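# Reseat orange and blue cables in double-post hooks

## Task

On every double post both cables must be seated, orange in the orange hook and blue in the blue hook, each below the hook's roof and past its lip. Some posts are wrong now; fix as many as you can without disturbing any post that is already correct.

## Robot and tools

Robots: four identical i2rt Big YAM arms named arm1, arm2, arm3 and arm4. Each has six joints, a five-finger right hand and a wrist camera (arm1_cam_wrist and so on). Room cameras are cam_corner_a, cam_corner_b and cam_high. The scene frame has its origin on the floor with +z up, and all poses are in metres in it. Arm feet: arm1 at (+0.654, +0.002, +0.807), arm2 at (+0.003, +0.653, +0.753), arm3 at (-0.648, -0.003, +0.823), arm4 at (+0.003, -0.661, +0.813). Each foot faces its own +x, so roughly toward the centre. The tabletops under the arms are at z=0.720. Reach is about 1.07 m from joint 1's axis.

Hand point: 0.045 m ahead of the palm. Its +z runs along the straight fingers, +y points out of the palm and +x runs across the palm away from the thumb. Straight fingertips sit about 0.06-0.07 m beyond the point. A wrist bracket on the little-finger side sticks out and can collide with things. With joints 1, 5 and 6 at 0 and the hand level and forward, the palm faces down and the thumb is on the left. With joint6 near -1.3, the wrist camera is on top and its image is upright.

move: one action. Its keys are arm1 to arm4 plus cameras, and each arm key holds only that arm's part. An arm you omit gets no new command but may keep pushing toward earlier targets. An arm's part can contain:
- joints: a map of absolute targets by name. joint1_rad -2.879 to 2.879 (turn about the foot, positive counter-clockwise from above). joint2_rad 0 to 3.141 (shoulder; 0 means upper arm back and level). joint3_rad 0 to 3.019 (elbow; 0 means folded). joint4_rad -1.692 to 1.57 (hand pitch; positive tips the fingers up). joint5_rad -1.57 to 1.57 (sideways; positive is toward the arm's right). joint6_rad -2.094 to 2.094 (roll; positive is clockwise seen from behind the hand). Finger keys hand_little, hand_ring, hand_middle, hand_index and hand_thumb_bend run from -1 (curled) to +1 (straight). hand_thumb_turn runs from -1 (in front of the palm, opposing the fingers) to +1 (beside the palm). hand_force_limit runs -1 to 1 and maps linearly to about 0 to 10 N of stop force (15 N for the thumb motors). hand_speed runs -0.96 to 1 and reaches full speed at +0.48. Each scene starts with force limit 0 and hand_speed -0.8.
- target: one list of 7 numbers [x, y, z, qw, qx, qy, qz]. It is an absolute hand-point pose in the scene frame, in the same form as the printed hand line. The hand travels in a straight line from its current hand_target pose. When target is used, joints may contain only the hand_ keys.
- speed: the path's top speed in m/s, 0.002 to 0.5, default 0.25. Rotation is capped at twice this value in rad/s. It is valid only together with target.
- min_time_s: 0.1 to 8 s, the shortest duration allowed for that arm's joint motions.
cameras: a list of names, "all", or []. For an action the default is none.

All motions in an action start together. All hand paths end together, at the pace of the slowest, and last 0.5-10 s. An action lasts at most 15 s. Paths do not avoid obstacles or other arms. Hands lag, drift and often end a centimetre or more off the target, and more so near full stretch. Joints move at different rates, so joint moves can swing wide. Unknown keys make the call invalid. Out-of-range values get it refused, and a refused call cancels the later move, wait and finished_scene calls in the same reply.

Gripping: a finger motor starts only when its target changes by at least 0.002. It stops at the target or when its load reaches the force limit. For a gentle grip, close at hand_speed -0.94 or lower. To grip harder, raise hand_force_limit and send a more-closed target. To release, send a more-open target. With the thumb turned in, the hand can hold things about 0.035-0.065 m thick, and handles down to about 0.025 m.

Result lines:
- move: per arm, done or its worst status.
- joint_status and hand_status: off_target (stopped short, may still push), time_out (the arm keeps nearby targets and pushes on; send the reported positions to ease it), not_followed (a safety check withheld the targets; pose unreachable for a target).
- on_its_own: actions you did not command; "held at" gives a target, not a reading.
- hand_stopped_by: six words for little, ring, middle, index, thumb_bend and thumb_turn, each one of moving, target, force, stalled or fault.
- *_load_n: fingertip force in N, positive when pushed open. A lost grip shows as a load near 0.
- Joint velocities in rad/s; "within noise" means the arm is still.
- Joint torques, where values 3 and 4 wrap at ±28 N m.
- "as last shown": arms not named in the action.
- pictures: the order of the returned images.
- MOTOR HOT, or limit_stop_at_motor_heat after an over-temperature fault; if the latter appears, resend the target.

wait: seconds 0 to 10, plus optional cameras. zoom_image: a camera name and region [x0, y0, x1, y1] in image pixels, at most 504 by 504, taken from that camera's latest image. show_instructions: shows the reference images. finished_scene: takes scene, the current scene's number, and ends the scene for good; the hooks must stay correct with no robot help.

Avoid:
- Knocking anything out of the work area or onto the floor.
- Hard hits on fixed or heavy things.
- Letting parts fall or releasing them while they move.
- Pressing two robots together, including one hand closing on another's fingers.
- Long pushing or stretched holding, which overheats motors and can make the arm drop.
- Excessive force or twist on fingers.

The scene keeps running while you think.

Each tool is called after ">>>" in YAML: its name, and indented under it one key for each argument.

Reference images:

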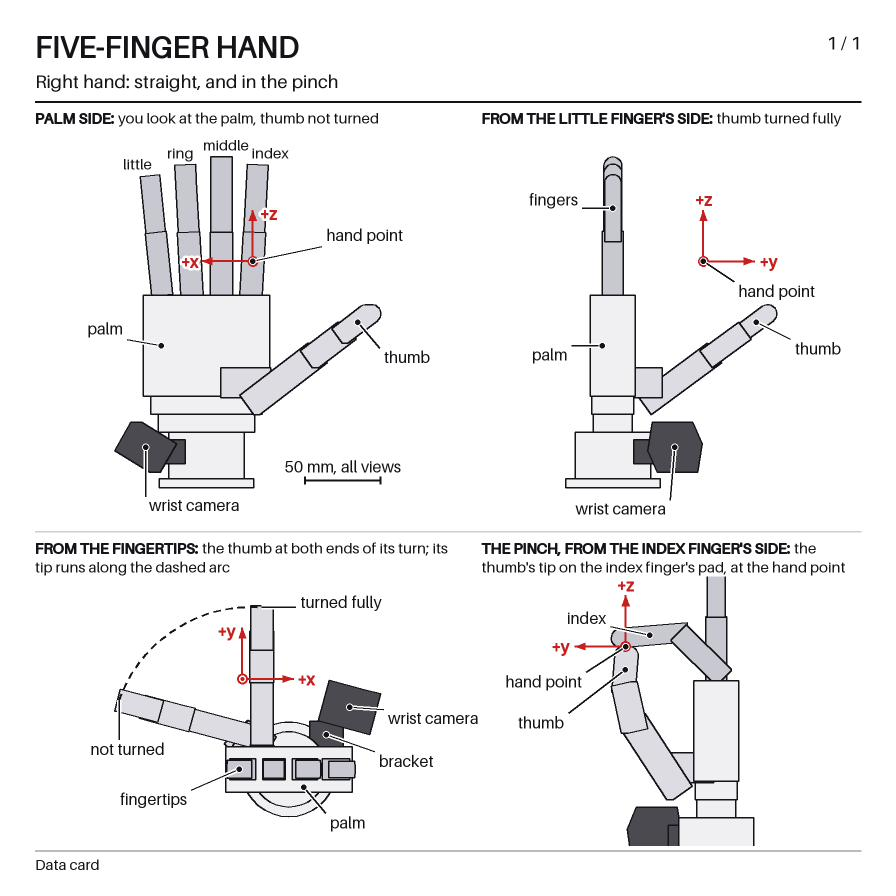

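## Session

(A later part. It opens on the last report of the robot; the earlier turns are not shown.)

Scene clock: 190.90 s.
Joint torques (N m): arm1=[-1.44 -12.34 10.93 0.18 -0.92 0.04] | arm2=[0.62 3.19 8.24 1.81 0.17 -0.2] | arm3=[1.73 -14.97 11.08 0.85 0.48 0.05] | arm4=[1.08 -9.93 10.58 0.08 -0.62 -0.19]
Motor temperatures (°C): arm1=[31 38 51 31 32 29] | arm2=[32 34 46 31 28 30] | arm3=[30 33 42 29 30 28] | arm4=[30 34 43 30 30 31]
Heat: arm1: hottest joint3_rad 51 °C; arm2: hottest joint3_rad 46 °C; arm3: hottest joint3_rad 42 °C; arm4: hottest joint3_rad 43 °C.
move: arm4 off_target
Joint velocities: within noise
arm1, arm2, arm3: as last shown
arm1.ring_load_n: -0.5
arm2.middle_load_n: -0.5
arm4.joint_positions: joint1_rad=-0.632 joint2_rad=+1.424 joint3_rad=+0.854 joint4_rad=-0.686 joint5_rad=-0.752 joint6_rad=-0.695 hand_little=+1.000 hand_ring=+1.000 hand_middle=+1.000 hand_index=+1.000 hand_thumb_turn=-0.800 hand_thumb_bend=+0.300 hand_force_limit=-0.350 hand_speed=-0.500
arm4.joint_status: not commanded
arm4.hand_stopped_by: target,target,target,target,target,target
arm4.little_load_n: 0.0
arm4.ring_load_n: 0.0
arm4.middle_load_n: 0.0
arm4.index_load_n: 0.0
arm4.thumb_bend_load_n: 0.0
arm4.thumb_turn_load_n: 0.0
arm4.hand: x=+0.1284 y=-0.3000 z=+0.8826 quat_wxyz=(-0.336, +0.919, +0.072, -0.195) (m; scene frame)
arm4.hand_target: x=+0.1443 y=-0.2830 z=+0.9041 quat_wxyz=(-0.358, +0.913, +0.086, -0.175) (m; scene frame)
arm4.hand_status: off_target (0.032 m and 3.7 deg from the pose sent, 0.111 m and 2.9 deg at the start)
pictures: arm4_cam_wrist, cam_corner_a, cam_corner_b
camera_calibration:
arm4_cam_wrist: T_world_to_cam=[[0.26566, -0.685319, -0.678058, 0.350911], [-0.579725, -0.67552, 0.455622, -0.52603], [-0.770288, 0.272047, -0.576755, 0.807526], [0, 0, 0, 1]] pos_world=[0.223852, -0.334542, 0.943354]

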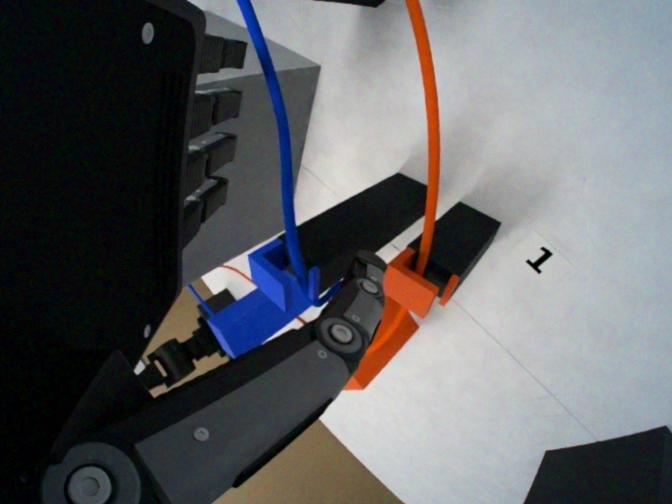

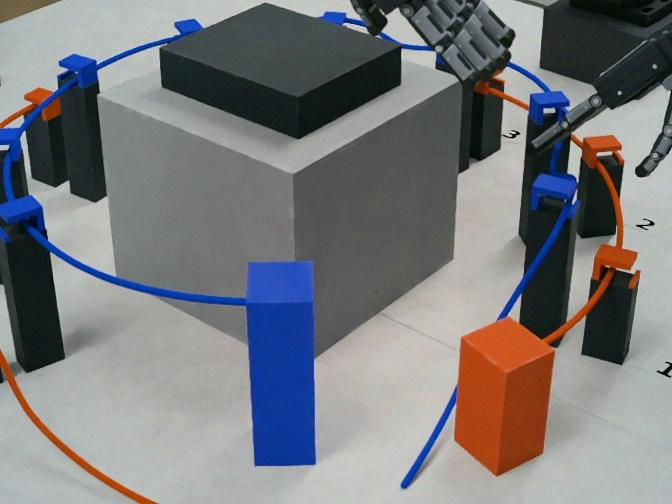

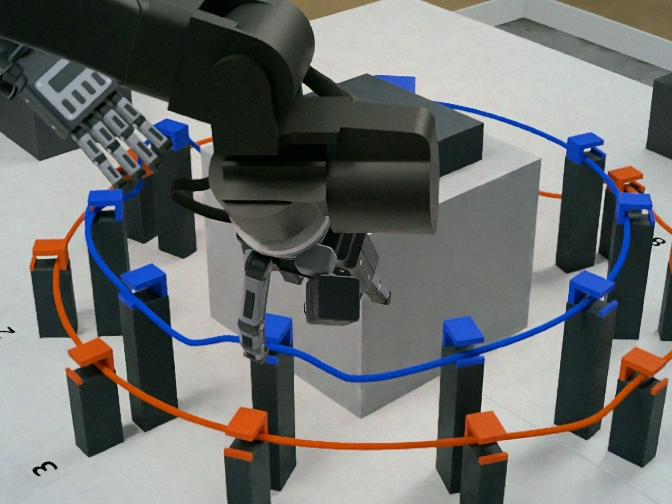

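>>> zoom_image:
  camera: "cam_corner_b"
  region: [80, 185, 130, 235]

>>> zoom_image:
  camera: "cam_corner_a"
  region: [520, 80, 580, 140]

>>> zoom_image:
  camera: "cam_corner_b"
  region: [110, 260, 170, 320]

Scaled by 10.080 from the camera's 672x504 image, which has a finer 960x720 frame.

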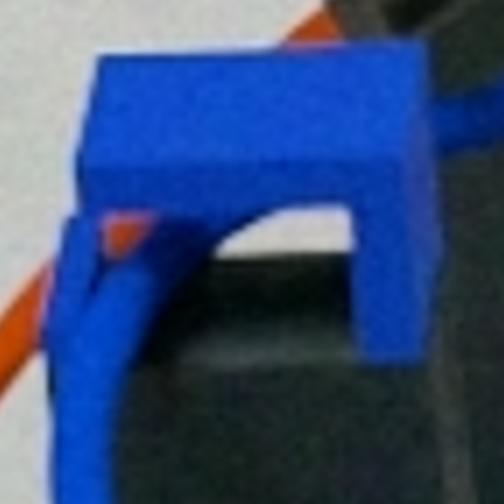

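Scaled by 8.400 from the camera's 672x504 image, which has a finer 960x720 frame.

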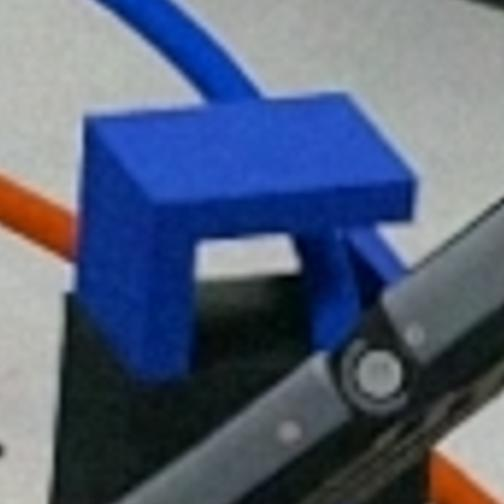

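Scaled by 8.400 from the camera's 672x504 image, which has a finer 960x720 frame.

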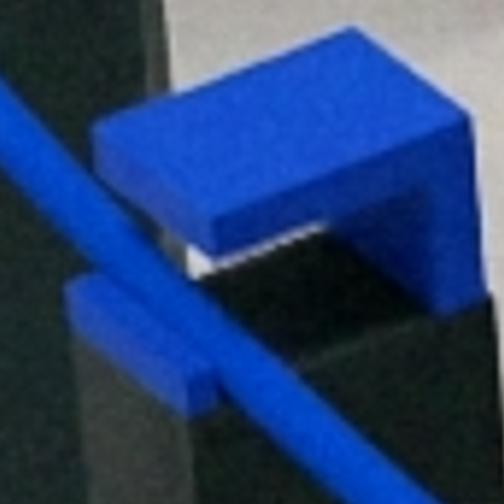

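>>> wait:
  seconds: 0.1
  cameras: ["all"]

>>> zoom_image:
  camera: "arm1_cam_wrist"
  region: [270, 150, 350, 230]

>>> zoom_image:
  camera: "cam_corner_b"
  region: [250, 300, 310, 370]

>>> zoom_image:
  camera: "arm3_cam_wrist"
  region: [300, 150, 460, 310]

>>> zoom_image:
  camera: "arm4_cam_wrist"
  region: [240, 220, 340, 320]

>>> zoom_image:
  camera: "cam_corner_a"
  region: [525, 165, 590, 225]

Scene clock: 199.13 s.
Joint torques (N m): arm1=[-1.9 -12.57 11.06 0.14 -0.91 0.06] | arm2=[0.62 3.25 8.23 1.83 0.16 -0.2] | arm3=[1.67 -15.09 11.07 0.85 0.46 0.05] | arm4=[0.79 -9.76 10.73 0.09 -0.59 -0.18]
Motor temperatures (°C): arm1=[31 38 51 31 32 29] | arm2=[32 34 45 31 28 30] | arm3=[30 33 43 29 30 28] | arm4=[30 34 43 30 30 31]
Heat: arm1: hottest joint3_rad 51 °C; arm2: hottest joint3_rad 45 °C; arm3: hottest joint3_rad 43 °C; arm4: hottest joint3_rad 43 °C.
Joint velocities: within noise
arm1.joint_positions: joint1_rad=-0.863 joint2_rad=+1.475 joint3_rad=+1.211 joint4_rad=-1.203 joint5_rad=-0.772 joint6_rad=-1.348 hand_little=+1.000 hand_ring=+1.000 hand_middle=+1.000 hand_index=+1.000 hand_thumb_turn=-0.800 hand_thumb_bend=+0.300 hand_force_limit=-0.350 hand_speed=-0.400
arm1.joint_status: not commanded
arm1.hand_stopped_by: target,target,target,target,target,target
arm1.little_load_n: 0.0
arm1.ring_load_n: 0.0
arm1.middle_load_n: 0.0
arm1.index_load_n: 0.0
arm1.thumb_bend_load_n: 0.0
arm1.thumb_turn_load_n: -0.5
arm1.hand: x=+0.3132 y=+0.2411 z=+0.9680 quat_wxyz=(+0.161, -0.456, -0.806, +0.342) (m; scene frame)
arm1.hand_target: x=+0.3072 y=+0.2538 z=+0.9900 quat_wxyz=(+0.186, -0.448, -0.808, +0.334) (m; scene frame)
arm1.hand_status: not commanded
arm2.joint_positions: joint1_rad=-0.677 joint2_rad=+0.843 joint3_rad=+1.976 joint4_rad=-0.614 joint5_rad=-0.351 joint6_rad=-0.683 hand_little=+1.000 hand_ring=+1.000 hand_middle=+1.000 hand_index=+1.000 hand_thumb_turn=-0.800 hand_thumb_bend=+0.300 hand_force_limit=-0.350 hand_speed=-0.400
arm2.joint_status: not commanded
arm2.hand_stopped_by: target,target,target,target,target,target
arm2.little_load_n: 0.0
arm2.ring_load_n: -0.5
arm2.middle_load_n: 0.0
arm2.index_load_n: 0.0
arm2.thumb_bend_load_n: 0.0
arm2.thumb_turn_load_n: 0.0
arm2.hand: x=-0.0924 y=+0.4324 z=+1.6314 quat_wxyz=(+0.454, +0.164, -0.486, +0.728) (m; scene frame)
arm2.hand_target: x=-0.0908 y=+0.4378 z=+1.6433 quat_wxyz=(+0.466, +0.166, -0.473, +0.729) (m; scene frame)
arm2.hand_status: not commanded
arm3.joint_positions: joint1_rad=-0.226 joint2_rad=+1.638 joint3_rad=+1.514 joint4_rad=-0.916 joint5_rad=+0.580 joint6_rad=+0.958 hand_little=+1.000 hand_ring=+1.000 hand_middle=+1.000 hand_index=+1.000 hand_thumb_turn=-0.800 hand_thumb_bend=+0.300 hand_force_limit=-0.350 hand_speed=-0.300
arm3.joint_status: not commanded
arm3.hand_stopped_by: target,target,target,target,target,target
arm3.little_load_n: 0.0
arm3.ring_load_n: -0.5
arm3.middle_load_n: 0.0
arm3.index_load_n: 0.0
arm3.thumb_bend_load_n: 0.0
arm3.thumb_turn_load_n: 0.0
arm3.hand: x=-0.0523 y=-0.1912 z=+1.0430 quat_wxyz=(-0.121, +0.104, -0.922, +0.354) (m; scene frame)
arm3.hand_target: x=-0.0416 y=-0.1897 z=+1.0799 quat_wxyz=(-0.150, +0.092, -0.915, +0.363) (m; scene frame)
arm3.hand_status: not commanded
arm4.joint_positions: joint1_rad=-0.632 joint2_rad=+1.424 joint3_rad=+0.854 joint4_rad=-0.686 joint5_rad=-0.752 joint6_rad=-0.695 hand_little=+1.000 hand_ring=+1.000 hand_middle=+1.000 hand_index=+1.000 hand_thumb_turn=-0.800 hand_thumb_bend=+0.300 hand_force_limit=-0.350 hand_speed=-0.500
arm4.joint_status: not commanded
arm4.hand_stopped_by: target,target,target,target,target,target
arm4.little_load_n: 0.0
arm4.ring_load_n: 0.0
arm4.middle_load_n: 0.0
arm4.index_load_n: 0.0
arm4.thumb_bend_load_n: 0.0
arm4.thumb_turn_load_n: 0.0
arm4.hand: x=+0.1284 y=-0.3000 z=+0.8826 quat_wxyz=(-0.336, +0.919, +0.073, -0.194) (m; scene frame)
arm4.hand_target: x=+0.1443 y=-0.2830 z=+0.9041 quat_wxyz=(-0.358, +0.913, +0.086, -0.175) (m; scene frame)
arm4.hand_status: off_target (0.032 m and 3.7 deg from the pose sent, 0.111 m and 2.9 deg at the start)
wait: 0.10 s; at rest from the start
pictures: arm1_cam_wrist, arm2_cam_wrist, arm3_cam_wrist, arm4_cam_wrist, cam_corner_a, cam_corner_b, cam_high
camera_calibration:
arm1_cam_wrist: T_world_to_cam=[[0.415589, 0.553192, -0.721987, 0.436866], [0.891348, -0.405722, 0.202209, -0.371832], [-0.181065, -0.727577, -0.6617, 0.984994], [0, 0, 0, 1]] pos_world=[0.328223, 0.324129, 1.04237]
arm2_cam_wrist: T_world_to_cam=[[-0.932664, 0.0195442, -0.360216, 0.494852], [0.3606, 0.022125, -0.932458, 1.54308], [-0.0102544, -0.999564, -0.0276828, 0.589977], [0, 0, 0, 1]] pos_world=[-0.0888564, 0.545908, 1.63345]
arm3_cam_wrist: T_world_to_cam=[[-0.309641, 0.632824, -0.709687, 0.8503], [0.645457, 0.687952, 0.331825, -0.173594], [0.698218, -0.355326, -0.621479, 0.730498], [0, 0, 0, 1]] pos_world=[-0.134712, -0.159101, 1.11504]
arm4_cam_wrist: T_world_to_cam=[[0.265997, -0.685115, -0.678132, 0.350974], [-0.579657, -0.675762, 0.45535, -0.525869], [-0.770223, 0.271962, -0.576882, 0.807603], [0, 0, 0, 1]] pos_world=[0.223853, -0.334542, 0.943354]

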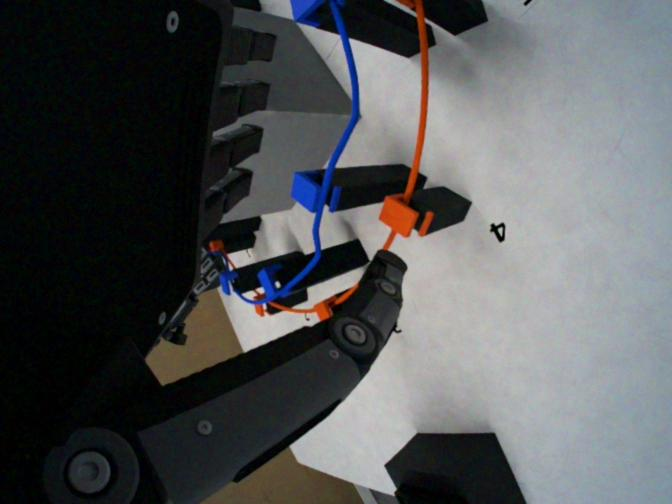

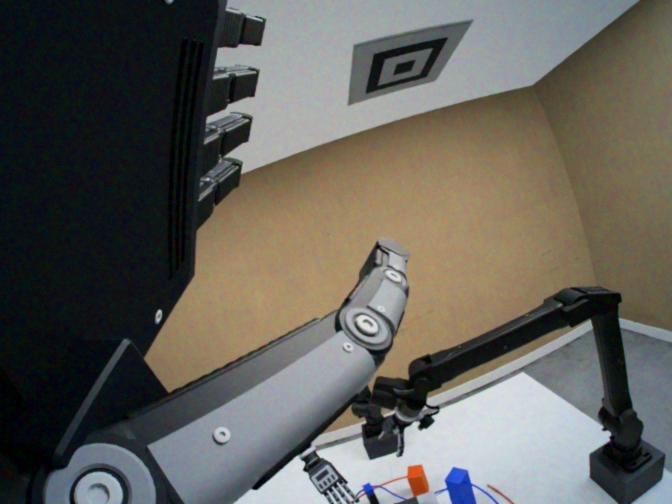

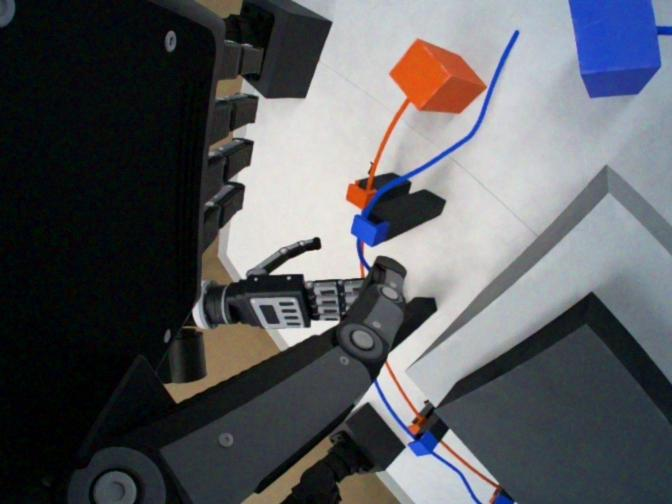

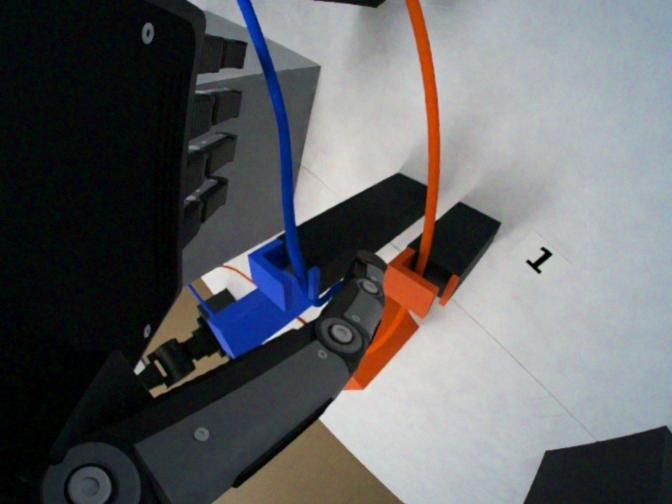

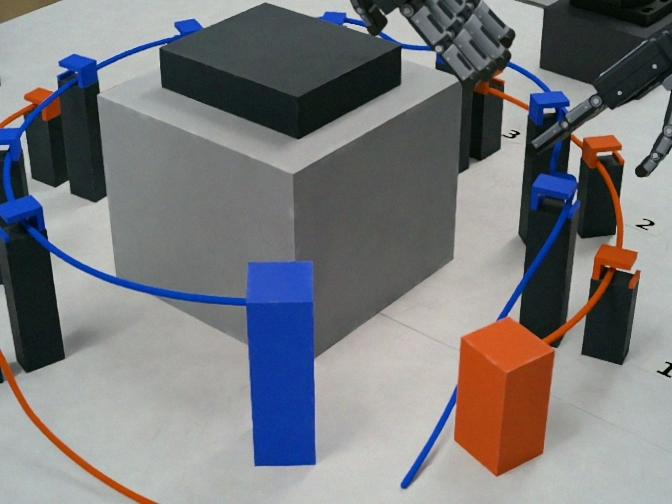

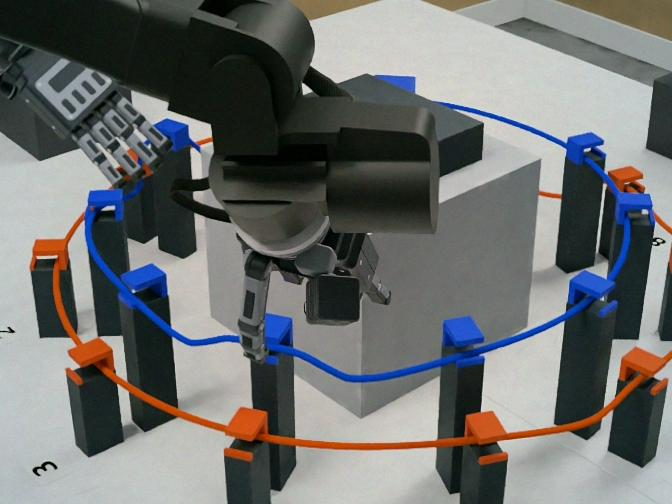

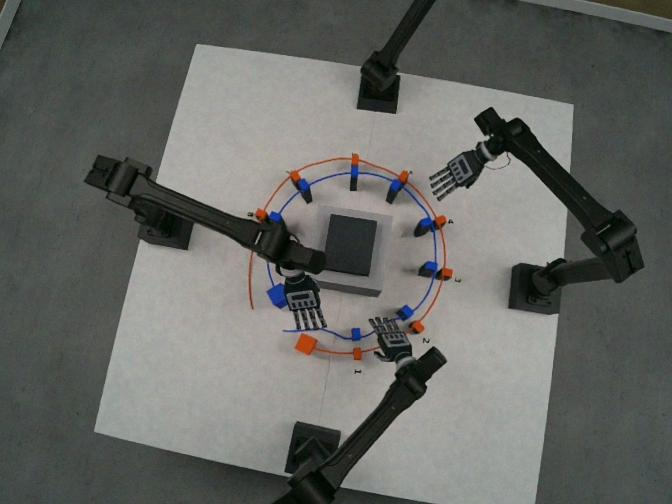

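Scaled by 6.300 from the camera's 672x504 image, which has a finer 960x720 frame.

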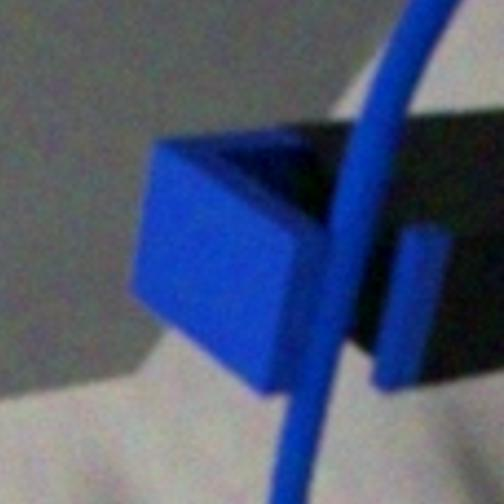

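Scaled by 7.200 from the camera's 672x504 image, which has a finer 960x720 frame.

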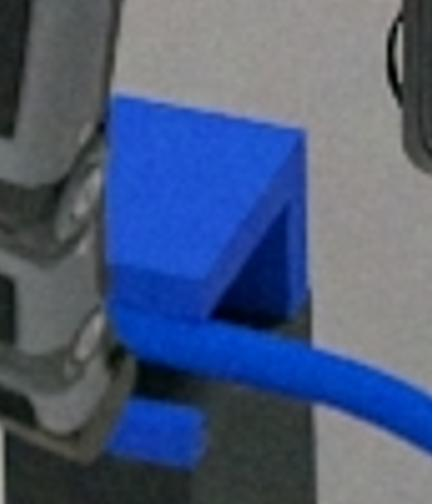

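Scaled by 3.150 from the camera's 672x504 image, which has a finer 960x720 frame.

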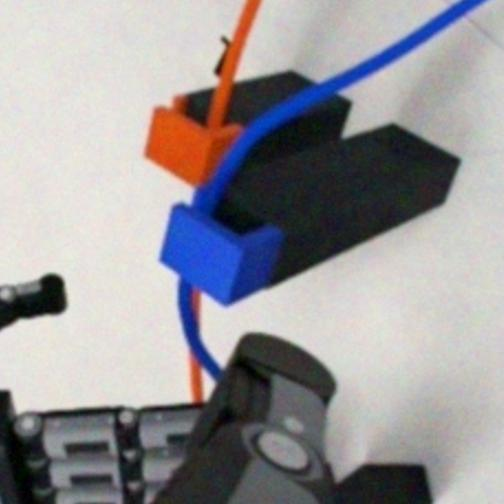

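Scaled by 5.040 from the camera's 672x504 image, which has a finer 960x720 frame.

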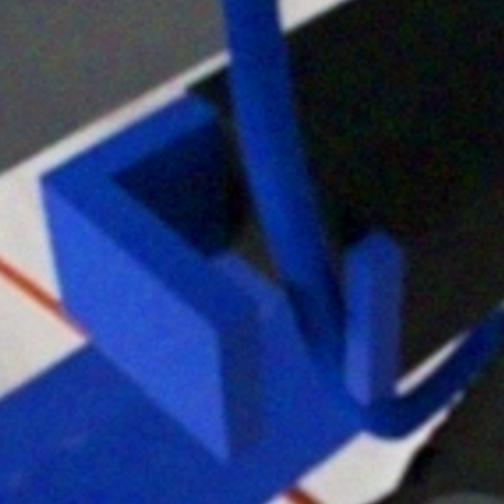

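Scaled by 7.754 from the camera's 672x504 image, which has a finer 960x720 frame.

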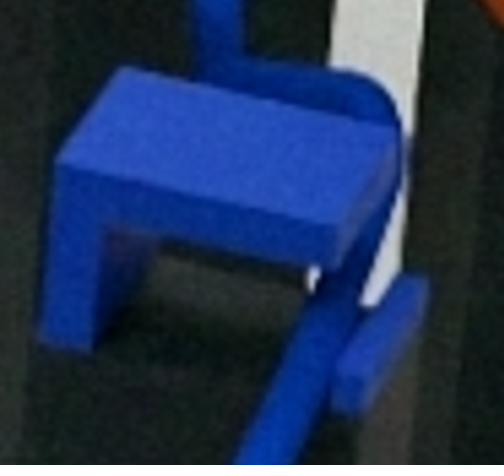

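>>> move:
  arm1: {"target": [0.37, 0.23, 1.02, -0.1855, 0.4479, 0.8080, -0.3347], "speed": 0.15}
  cameras: ["arm1_cam_wrist","cam_corner_b"]

>>> zoom_image:
  camera: "cam_corner_b"
  region: [230, 290, 320, 380]

>>> zoom_image:
  camera: "arm1_cam_wrist"
  region: [230, 120, 400, 290]

Scene clock: 203.93 s.
Joint torques (N m): arm1=[-1.61 -9.58 7.49 0.2 -0.9 0.02] | arm2=[0.67 3.25 8.23 1.83 0.17 -0.19] | arm3=[1.61 -15.21 11.07 0.83 0.46 0.04] | arm4=[0.91 -10.34 10.55 0.08 -0.65 -0.11]
Motor temperatures (°C): arm1=[31 38 51 31 32 29] | arm2=[32 34 45 31 28 30] | arm3=[30 33 44 29 30 28] | arm4=[30 34 43 30 30 31]
Heat: arm1: hottest joint3_rad 51 °C; arm2: hottest joint3_rad 45 °C; arm3: hottest joint3_rad 44 °C; arm4: hottest joint3_rad 43 °C.
move: arm1 done
Joint velocities: within noise
arm1.joint_positions: joint1_rad=-0.946 joint2_rad=+1.316 joint3_rad=+1.194 joint4_rad=-1.369 joint5_rad=-0.782 joint6_rad=-1.467 hand_little=+1.000 hand_ring=+1.000 hand_middle=+1.000 hand_index=+1.000 hand_thumb_turn=-0.800 hand_thumb_bend=+0.300 hand_force_limit=-0.350 hand_speed=-0.400
arm1.joint_status: not commanded
arm1.hand_stopped_by: target,target,target,target,target,target
arm1.little_load_n: 0.0
arm1.ring_load_n: 0.0
arm1.middle_load_n: 0.0
arm1.index_load_n: 0.0
arm1.thumb_bend_load_n: 0.0
arm1.thumb_turn_load_n: 0.0
arm1.hand: x=+0.3656 y=+0.2292 z=+1.0199 quat_wxyz=(+0.186, -0.445, -0.810, +0.333) (m; scene frame)
arm1.hand_target: x=+0.3699 y=+0.2300 z=+1.0200 quat_wxyz=(+0.186, -0.448, -0.808, +0.335) (m; scene frame)
arm1.hand_status: done (0.004 m and 0.5 deg from the pose sent, 0.078 m and 3.1 deg at the start)
arm2, arm3, arm4: as last shown
arm2.ring_load_n: 0.0
arm3.ring_load_n: 0.0
arm4.thumb_bend_load_n: -0.5
pictures: arm1_cam_wrist, cam_corner_b
camera_calibration:
arm1_cam_wrist: T_world_to_cam=[[0.387302, 0.585264, -0.712365, 0.452265], [0.898769, -0.411866, 0.150268, -0.382159], [-0.205452, -0.69845, -0.685534, 1.04673], [0, 0, 0, 1]] pos_world=[0.383363, 0.308998, 1.09717]

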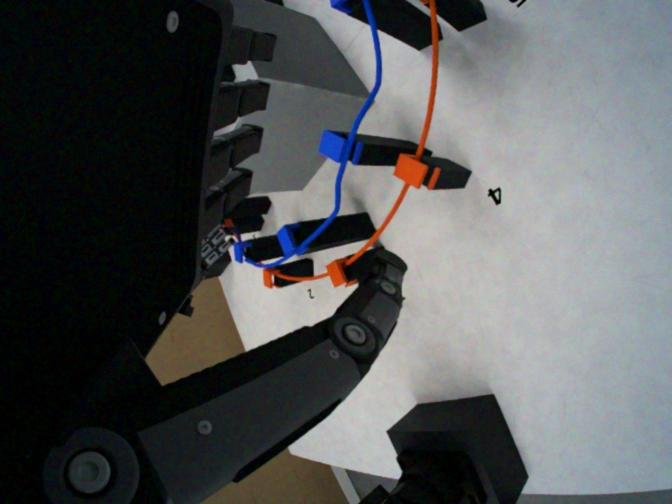

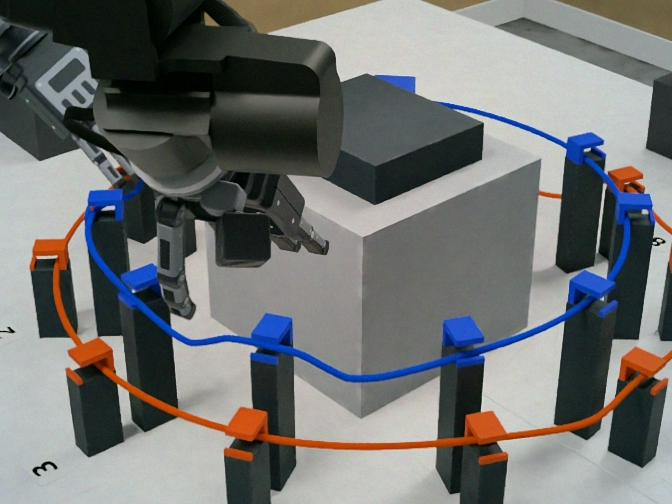

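Scaled by 5.600 from the camera's 672x504 image, which has a finer 960x720 frame.

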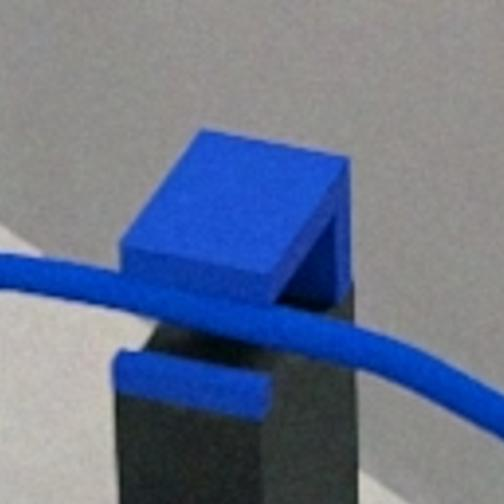

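Scaled by 2.965 from the camera's 672x504 image, which has a finer 960x720 frame.

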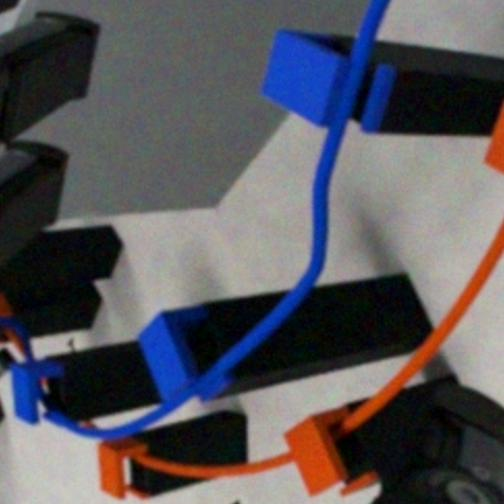

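>>> move:
  arm1: {"target": [0.2130, 0.1853, 0.8620, -0.1855, 0.4479, 0.8080, -0.3347], "speed": 0.15}
  cameras: ["arm1_cam_wrist","cam_corner_b"]

>>> zoom_image:
  camera: "arm1_cam_wrist"
  region: [200, 130, 420, 370]

>>> zoom_image:
  camera: "cam_corner_b"
  region: [230, 280, 330, 400]

Scene clock: 212.47 s.
Joint torques (N m): arm1=[-0.15 -11.69 7.15 1.88 -0.53 0.18] | arm2=[0.73 3.25 8.24 1.8 0.17 -0.2] | arm3=[1.61 -15.09 11.06 0.88 0.46 0.04] | arm4=[0.38 -9.05 10.54 -0.01 -0.63 -0.11]
Motor temperatures (°C): arm1=[31 38 51 31 32 29] | arm2=[32 34 44 31 28 30] | arm3=[30 33 45 29 30 28] | arm4=[30 34 42 30 30 31]
Heat: arm1: hottest joint3_rad 51 °C; arm2: hottest joint3_rad 44 °C; arm3: hottest joint3_rad 45 °C; arm4: hottest joint3_rad 42 °C.
move: arm1 done
Joint velocities: within noise
arm1.joint_positions: joint1_rad=-0.627 joint2_rad=+1.602 joint3_rad=+1.056 joint4_rad=-0.648 joint5_rad=-0.710 joint6_rad=-1.027 hand_little=+1.000 hand_ring=+1.000 hand_middle=+1.000 hand_index=+1.000 hand_thumb_turn=-0.800 hand_thumb_bend=+0.300 hand_force_limit=-0.350 hand_speed=-0.400
arm1.joint_status: not commanded
arm1.hand_stopped_by: target,target,target,target,target,target
arm1.little_load_n: 0.0
arm1.ring_load_n: 0.0
arm1.middle_load_n: 0.0
arm1.index_load_n: 0.0
arm1.thumb_bend_load_n: 0.0
arm1.thumb_turn_load_n: -0.5
arm1.hand: x=+0.2175 y=+0.1876 z=+0.8659 quat_wxyz=(+0.186, -0.449, -0.807, +0.335) (m; scene frame)
arm1.hand_target: x=+0.2130 y=+0.1852 z=+0.8621 quat_wxyz=(+0.185, -0.448, -0.808, +0.335) (m; scene frame)
arm1.hand_status: done (0.006 m and 0.2 deg from the pose sent, 0.224 m and 0.5 deg at the start)
arm2, arm3, arm4: as last shown
arm4.thumb_bend_load_n: 0.0
pictures: arm1_cam_wrist, cam_corner_b
camera_calibration:
arm1_cam_wrist: T_world_to_cam=[[0.393061, 0.576948, -0.715985, 0.427712], [0.894619, -0.419904, 0.152765, -0.242778], [-0.212507, -0.70058, -0.681197, 0.879859], [0, 0, 0, 1]] pos_world=[0.236054, 0.2677, 0.94268]

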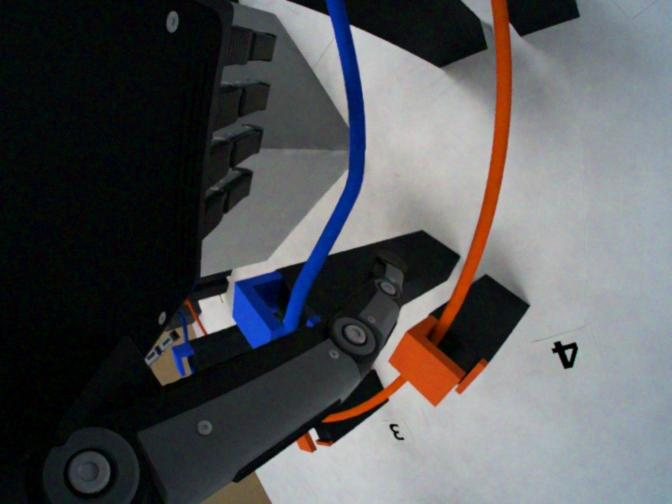

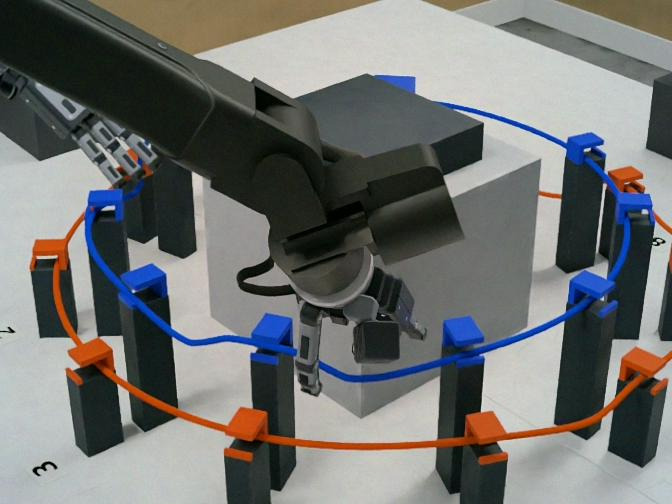

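Scaled by 2.100 from the camera's 672x504 image, which has a finer 960x720 frame.

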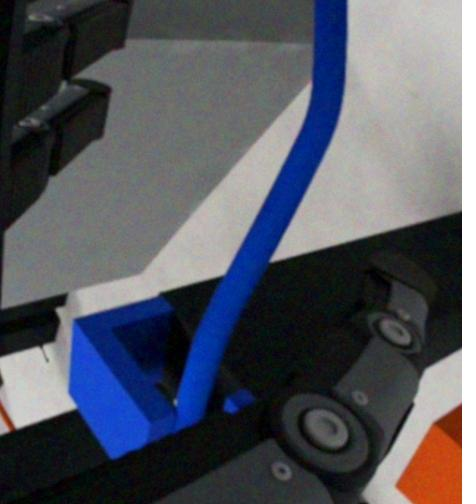

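Scaled by 4.200 from the camera's 672x504 image, which has a finer 960x720 frame.

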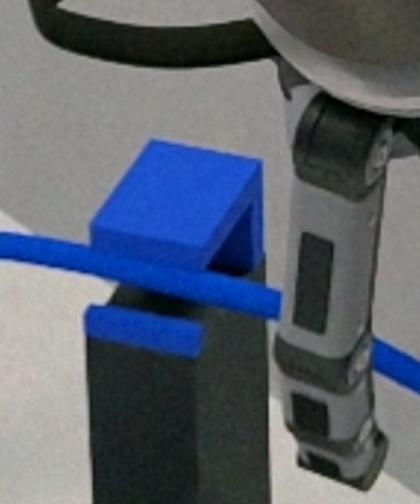

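>>> move:
  arm1: {"target": [0.2080, 0.1822, 0.8560, -0.1855, 0.4479, 0.8080, -0.3347], "speed": 0.1, "joints": {"hand_speed": -0.3, "hand_index": 0.05, "hand_thumb_bend": -0.05}}
  cameras: ["arm1_cam_wrist"]

>>> zoom_image:
  camera: "arm1_cam_wrist"
  region: [220, 170, 420, 370]

Scene clock: 217.83 s.
Joint torques (N m): arm1=[0.44 -11.11 7.01 1.87 -0.53 0.2] | arm2=[0.62 3.25 8.23 1.83 0.17 -0.19] | arm3=[1.55 -15.15 11.08 0.84 0.46 0.04] | arm4=[0.21 -9.82 10.71 -0.03 -0.6 -0.14]
Motor temperatures (°C): arm1=[31 38 51 31 32 29] | arm2=[32 34 43 31 28 30] | arm3=[30 33 46 29 30 28] | arm4=[30 34 42 30 30 31]
Heat: arm1: hottest joint3_rad 51 °C; arm2: hottest joint3_rad 43 °C; arm3: hottest joint3_rad 46 °C; arm4: hottest joint3_rad 42 °C.
move: arm1 off_target
Joint velocities: within noise
arm1.joint_positions: joint1_rad=-0.622 joint2_rad=+1.603 joint3_rad=+1.056 joint4_rad=-0.624 joint5_rad=-0.706 joint6_rad=-1.013 hand_little=+1.000 hand_ring=+1.000 hand_middle=+1.000 hand_index=+0.050 hand_thumb_turn=-0.800 hand_thumb_bend=-0.050 hand_force_limit=-0.350 hand_speed=-0.300
arm1.joint_status: all done
arm1.hand_stopped_by: target,target,target,target,target,target
arm1.little_load_n: 0.0
arm1.ring_load_n: 0.0
arm1.middle_load_n: 0.0
arm1.index_load_n: 0.0
arm1.thumb_bend_load_n: 0.5
arm1.thumb_turn_load_n: 0.0
arm1.hand: x=+0.2122 y=+0.1887 z=+0.8662 quat_wxyz=(+0.194, -0.449, -0.806, +0.333) (m; scene frame)
arm1.hand_target: x=+0.2084 y=+0.1822 z=+0.8562 quat_wxyz=(+0.185, -0.448, -0.808, +0.335) (m; scene frame)
arm1.hand_status: off_target (0.013 m and 1.0 deg from the pose sent, 0.015 m and 0.2 deg at the start)
arm2, arm3, arm4: as last shown
pictures: arm1_cam_wrist
camera_calibration:
arm1_cam_wrist: T_world_to_cam=[[0.388428, 0.580475, -0.715662, 0.4294], [0.893606, -0.426859, 0.138781, -0.223948], [-0.224928, -0.693426, -0.68452, 0.883833], [0, 0, 0, 1]] pos_world=[0.232129, 0.268022, 0.943387]

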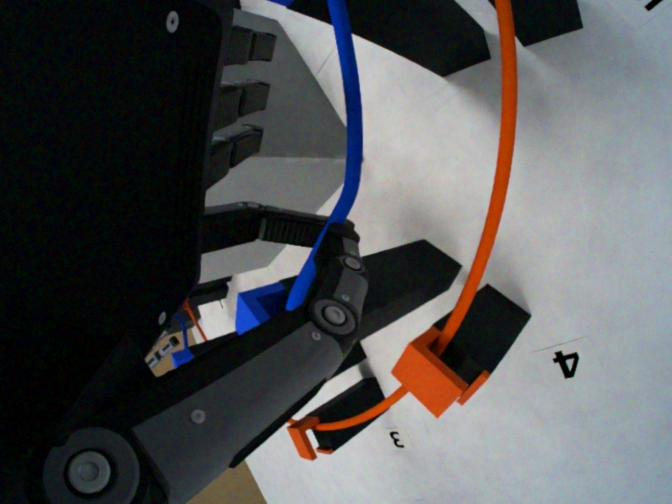

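Scaled by 2.520 from the camera's 672x504 image, which has a finer 960x720 frame.

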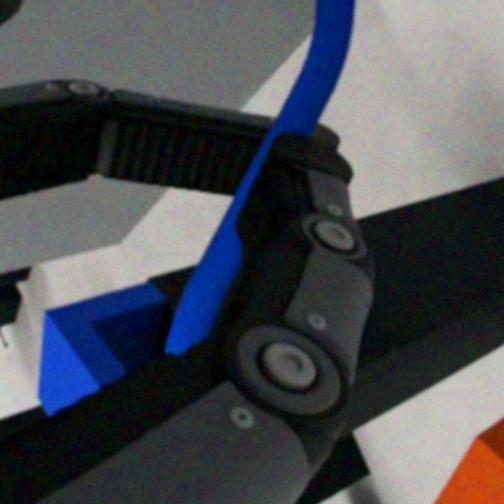

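>>> move:
  arm1: {"joints": {"hand_speed": -0.6, "hand_force_limit": -0.35, "hand_index": -0.12, "hand_thumb_bend": -0.55}}
  cameras: ["arm1_cam_wrist"]

>>> zoom_image:
  camera: "arm1_cam_wrist"
  region: [220, 170, 420, 370]

Scene clock: 220.73 s.
Joint torques (N m): arm1=[1.08 -10.81 6.99 1.89 -0.55 0.2] | arm2=[0.62 3.31 8.25 1.81 0.17 -0.2] | arm3=[1.67 -15.09 11.07 0.84 0.47 0.05] | arm4=[0.5 -9.64 10.66 0.1 -0.58 -0.11]
Motor temperatures (°C): arm1=[31 37 51 31 32 29] | arm2=[32 34 43 31 28 30] | arm3=[30 33 46 29 30 28] | arm4=[30 35 42 30 30 31]
Heat: arm1: hottest joint3_rad 51 °C; arm2: hottest joint3_rad 43 °C; arm3: hottest joint3_rad 46 °C; arm4: hottest joint3_rad 42 °C.
move: arm1 off_target
Joint velocities: within noise
arm1.joint_positions: joint1_rad=-0.622 joint2_rad=+1.604 joint3_rad=+1.056 joint4_rad=-0.624 joint5_rad=-0.705 joint6_rad=-1.013 hand_little=+1.000 hand_ring=+1.000 hand_middle=+1.000 hand_index=-0.093 hand_thumb_turn=-0.800 hand_thumb_bend=-0.217 hand_force_limit=-0.350 hand_speed=-0.600
arm1.joint_status: hand_index off_target (ended at -0.093, target -0.120); hand_thumb_bend off_target (ended at -0.217, target -0.550); the others done
arm1.hand_stopped_by: target,target,target,force,force,target
arm1.little_load_n: 0.0
arm1.ring_load_n: 0.0
arm1.middle_load_n: 0.0
arm1.index_load_n: 3.5
arm1.thumb_bend_load_n: 3.5
arm1.thumb_turn_load_n: 1.0
arm1.hand: x=+0.2122 y=+0.1888 z=+0.8660 quat_wxyz=(+0.193, -0.450, -0.806, +0.333) (m; scene frame)
arm1.hand_target: x=+0.2084 y=+0.1822 z=+0.8562 quat_wxyz=(+0.185, -0.448, -0.808, +0.335) (m; scene frame)
arm1.hand_status: not commanded
arm2, arm3, arm4: as last shown
arm3.ring_load_n: -0.5
arm3.middle_load_n: -0.5
pictures: arm1_cam_wrist
camera_calibration:
arm1_cam_wrist: T_world_to_cam=[[0.389145, 0.580167, -0.715522, 0.428983], [0.893319, -0.427254, 0.139412, -0.224301], [-0.224827, -0.693441, -0.684538, 0.883763], [0, 0, 0, 1]] pos_world=[0.23213, 0.268122, 0.943186]

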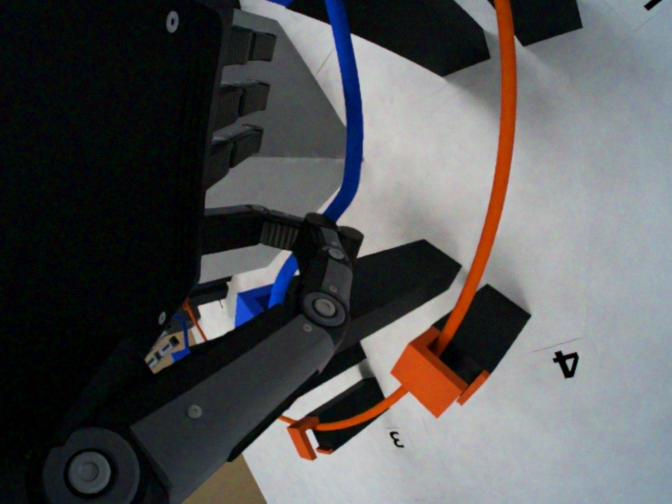

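Scaled by 2.520 from the camera's 672x504 image, which has a finer 960x720 frame.

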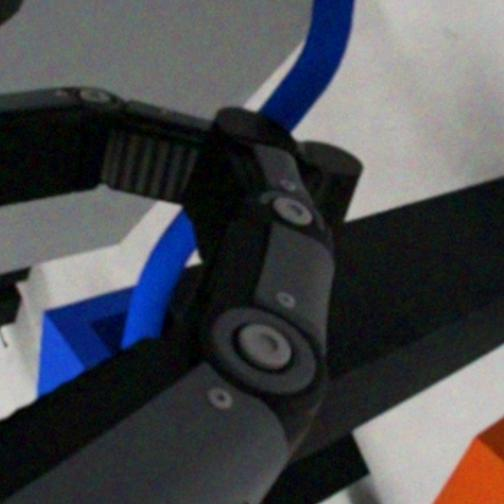

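>>> move:
  arm1: {"target": [0.2110, 0.1840, 0.8420, -0.1855, 0.4479, 0.8080, -0.3347], "speed": 0.08}
  cameras: ["arm1_cam_wrist","cam_corner_b"]

>>> zoom_image:
  camera: "cam_corner_b"
  region: [230, 280, 330, 400]

>>> zoom_image:
  camera: "arm1_cam_wrist"
  region: [200, 200, 360, 360]

Scene clock: 222.60 s.
Joint torques (N m): arm1=[-0.09 -11.05 6.6 1.68 -0.68 0.11] | arm2=[0.73 3.31 8.25 1.81 0.17 -0.21] | arm3=[1.73 -15.03 11.11 0.85 0.47 0.04] | arm4=[0.73 -9.88 10.35 0.01 -0.61 -0.15]
Motor temperatures (°C): arm1=[31 37 51 31 32 29] | arm2=[32 34 43 31 28 30] | arm3=[30 33 46 29 30 28] | arm4=[30 35 42 30 30 31]
Heat: arm1: hottest joint3_rad 51 °C; arm2: hottest joint3_rad 43 °C; arm3: hottest joint3_rad 46 °C; arm4: hottest joint3_rad 42 °C.
move: arm1 off_target
Joint velocities: within noise
arm1.joint_positions: joint1_rad=-0.622 joint2_rad=+1.624 joint3_rad=+1.039 joint4_rad=-0.589 joint5_rad=-0.705 joint6_rad=-1.013 hand_little=+1.000 hand_ring=+1.000 hand_middle=+1.000 hand_index=-0.093 hand_thumb_turn=-0.800 hand_thumb_bend=-0.217 hand_force_limit=-0.350 hand_speed=-0.600
arm1.joint_status: not commanded
arm1.hand_stopped_by: target,target,target,force,force,target
arm1.little_load_n: 0.0
arm1.ring_load_n: 0.0
arm1.middle_load_n: 0.0
arm1.index_load_n: 3.5
arm1.thumb_bend_load_n: 3.0
arm1.thumb_turn_load_n: 1.0
arm1.hand: x=+0.2127 y=+0.1885 z=+0.8525 quat_wxyz=(+0.192, -0.450, -0.806, +0.333) (m; scene frame)
arm1.hand_target: x=+0.2113 y=+0.1840 z=+0.8423 quat_wxyz=(+0.186, -0.448, -0.808, +0.335) (m; scene frame)
arm1.hand_status: off_target (0.012 m and 0.9 deg from the pose sent, 0.024 m and 1.0 deg at the start)
arm2, arm3, arm4: as last shown
arm3.ring_load_n: 0.0
arm3.middle_load_n: 0.0
pictures: arm1_cam_wrist, cam_corner_b
camera_calibration:
arm1_cam_wrist: T_world_to_cam=[[0.390244, 0.57939, -0.715553, 0.419303], [0.89312, -0.42705, 0.141298, -0.224537], [-0.223711, -0.694215, -0.684119, 0.874007], [0, 0, 0, 1]] pos_world=[0.232432, 0.267921, 0.929685]

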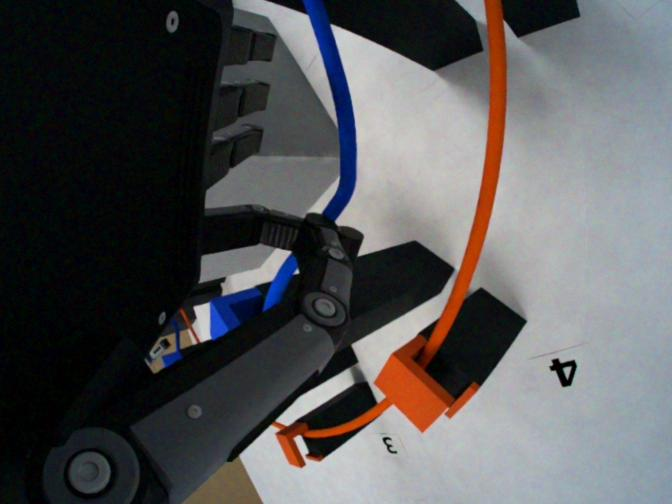

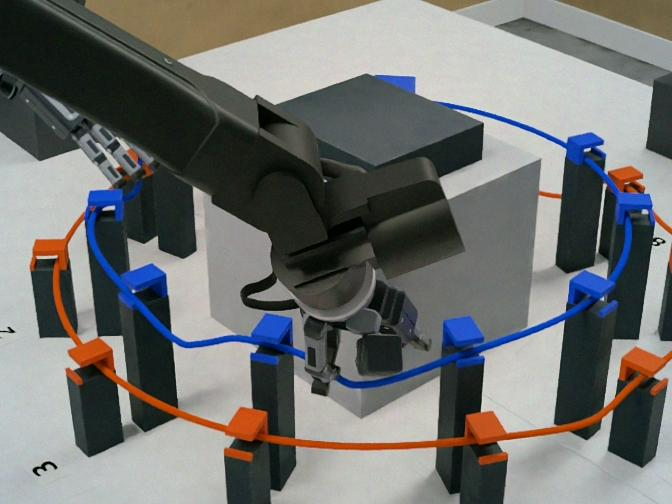

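Scaled by 4.200 from the camera's 672x504 image, which has a finer 960x720 frame.

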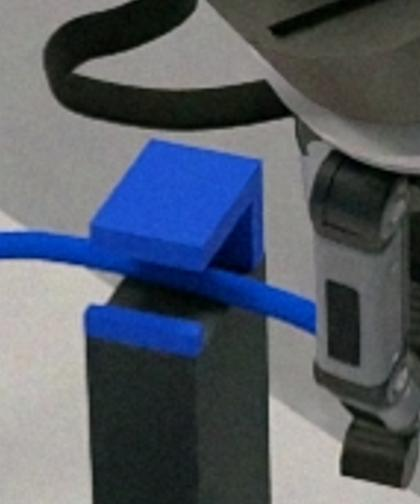

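Scaled by 3.150 from the camera's 672x504 image, which has a finer 960x720 frame.

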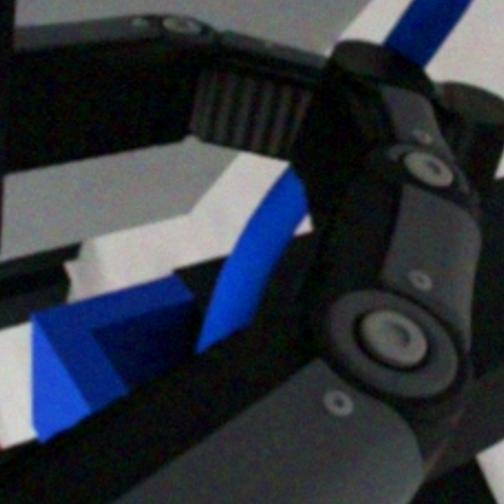

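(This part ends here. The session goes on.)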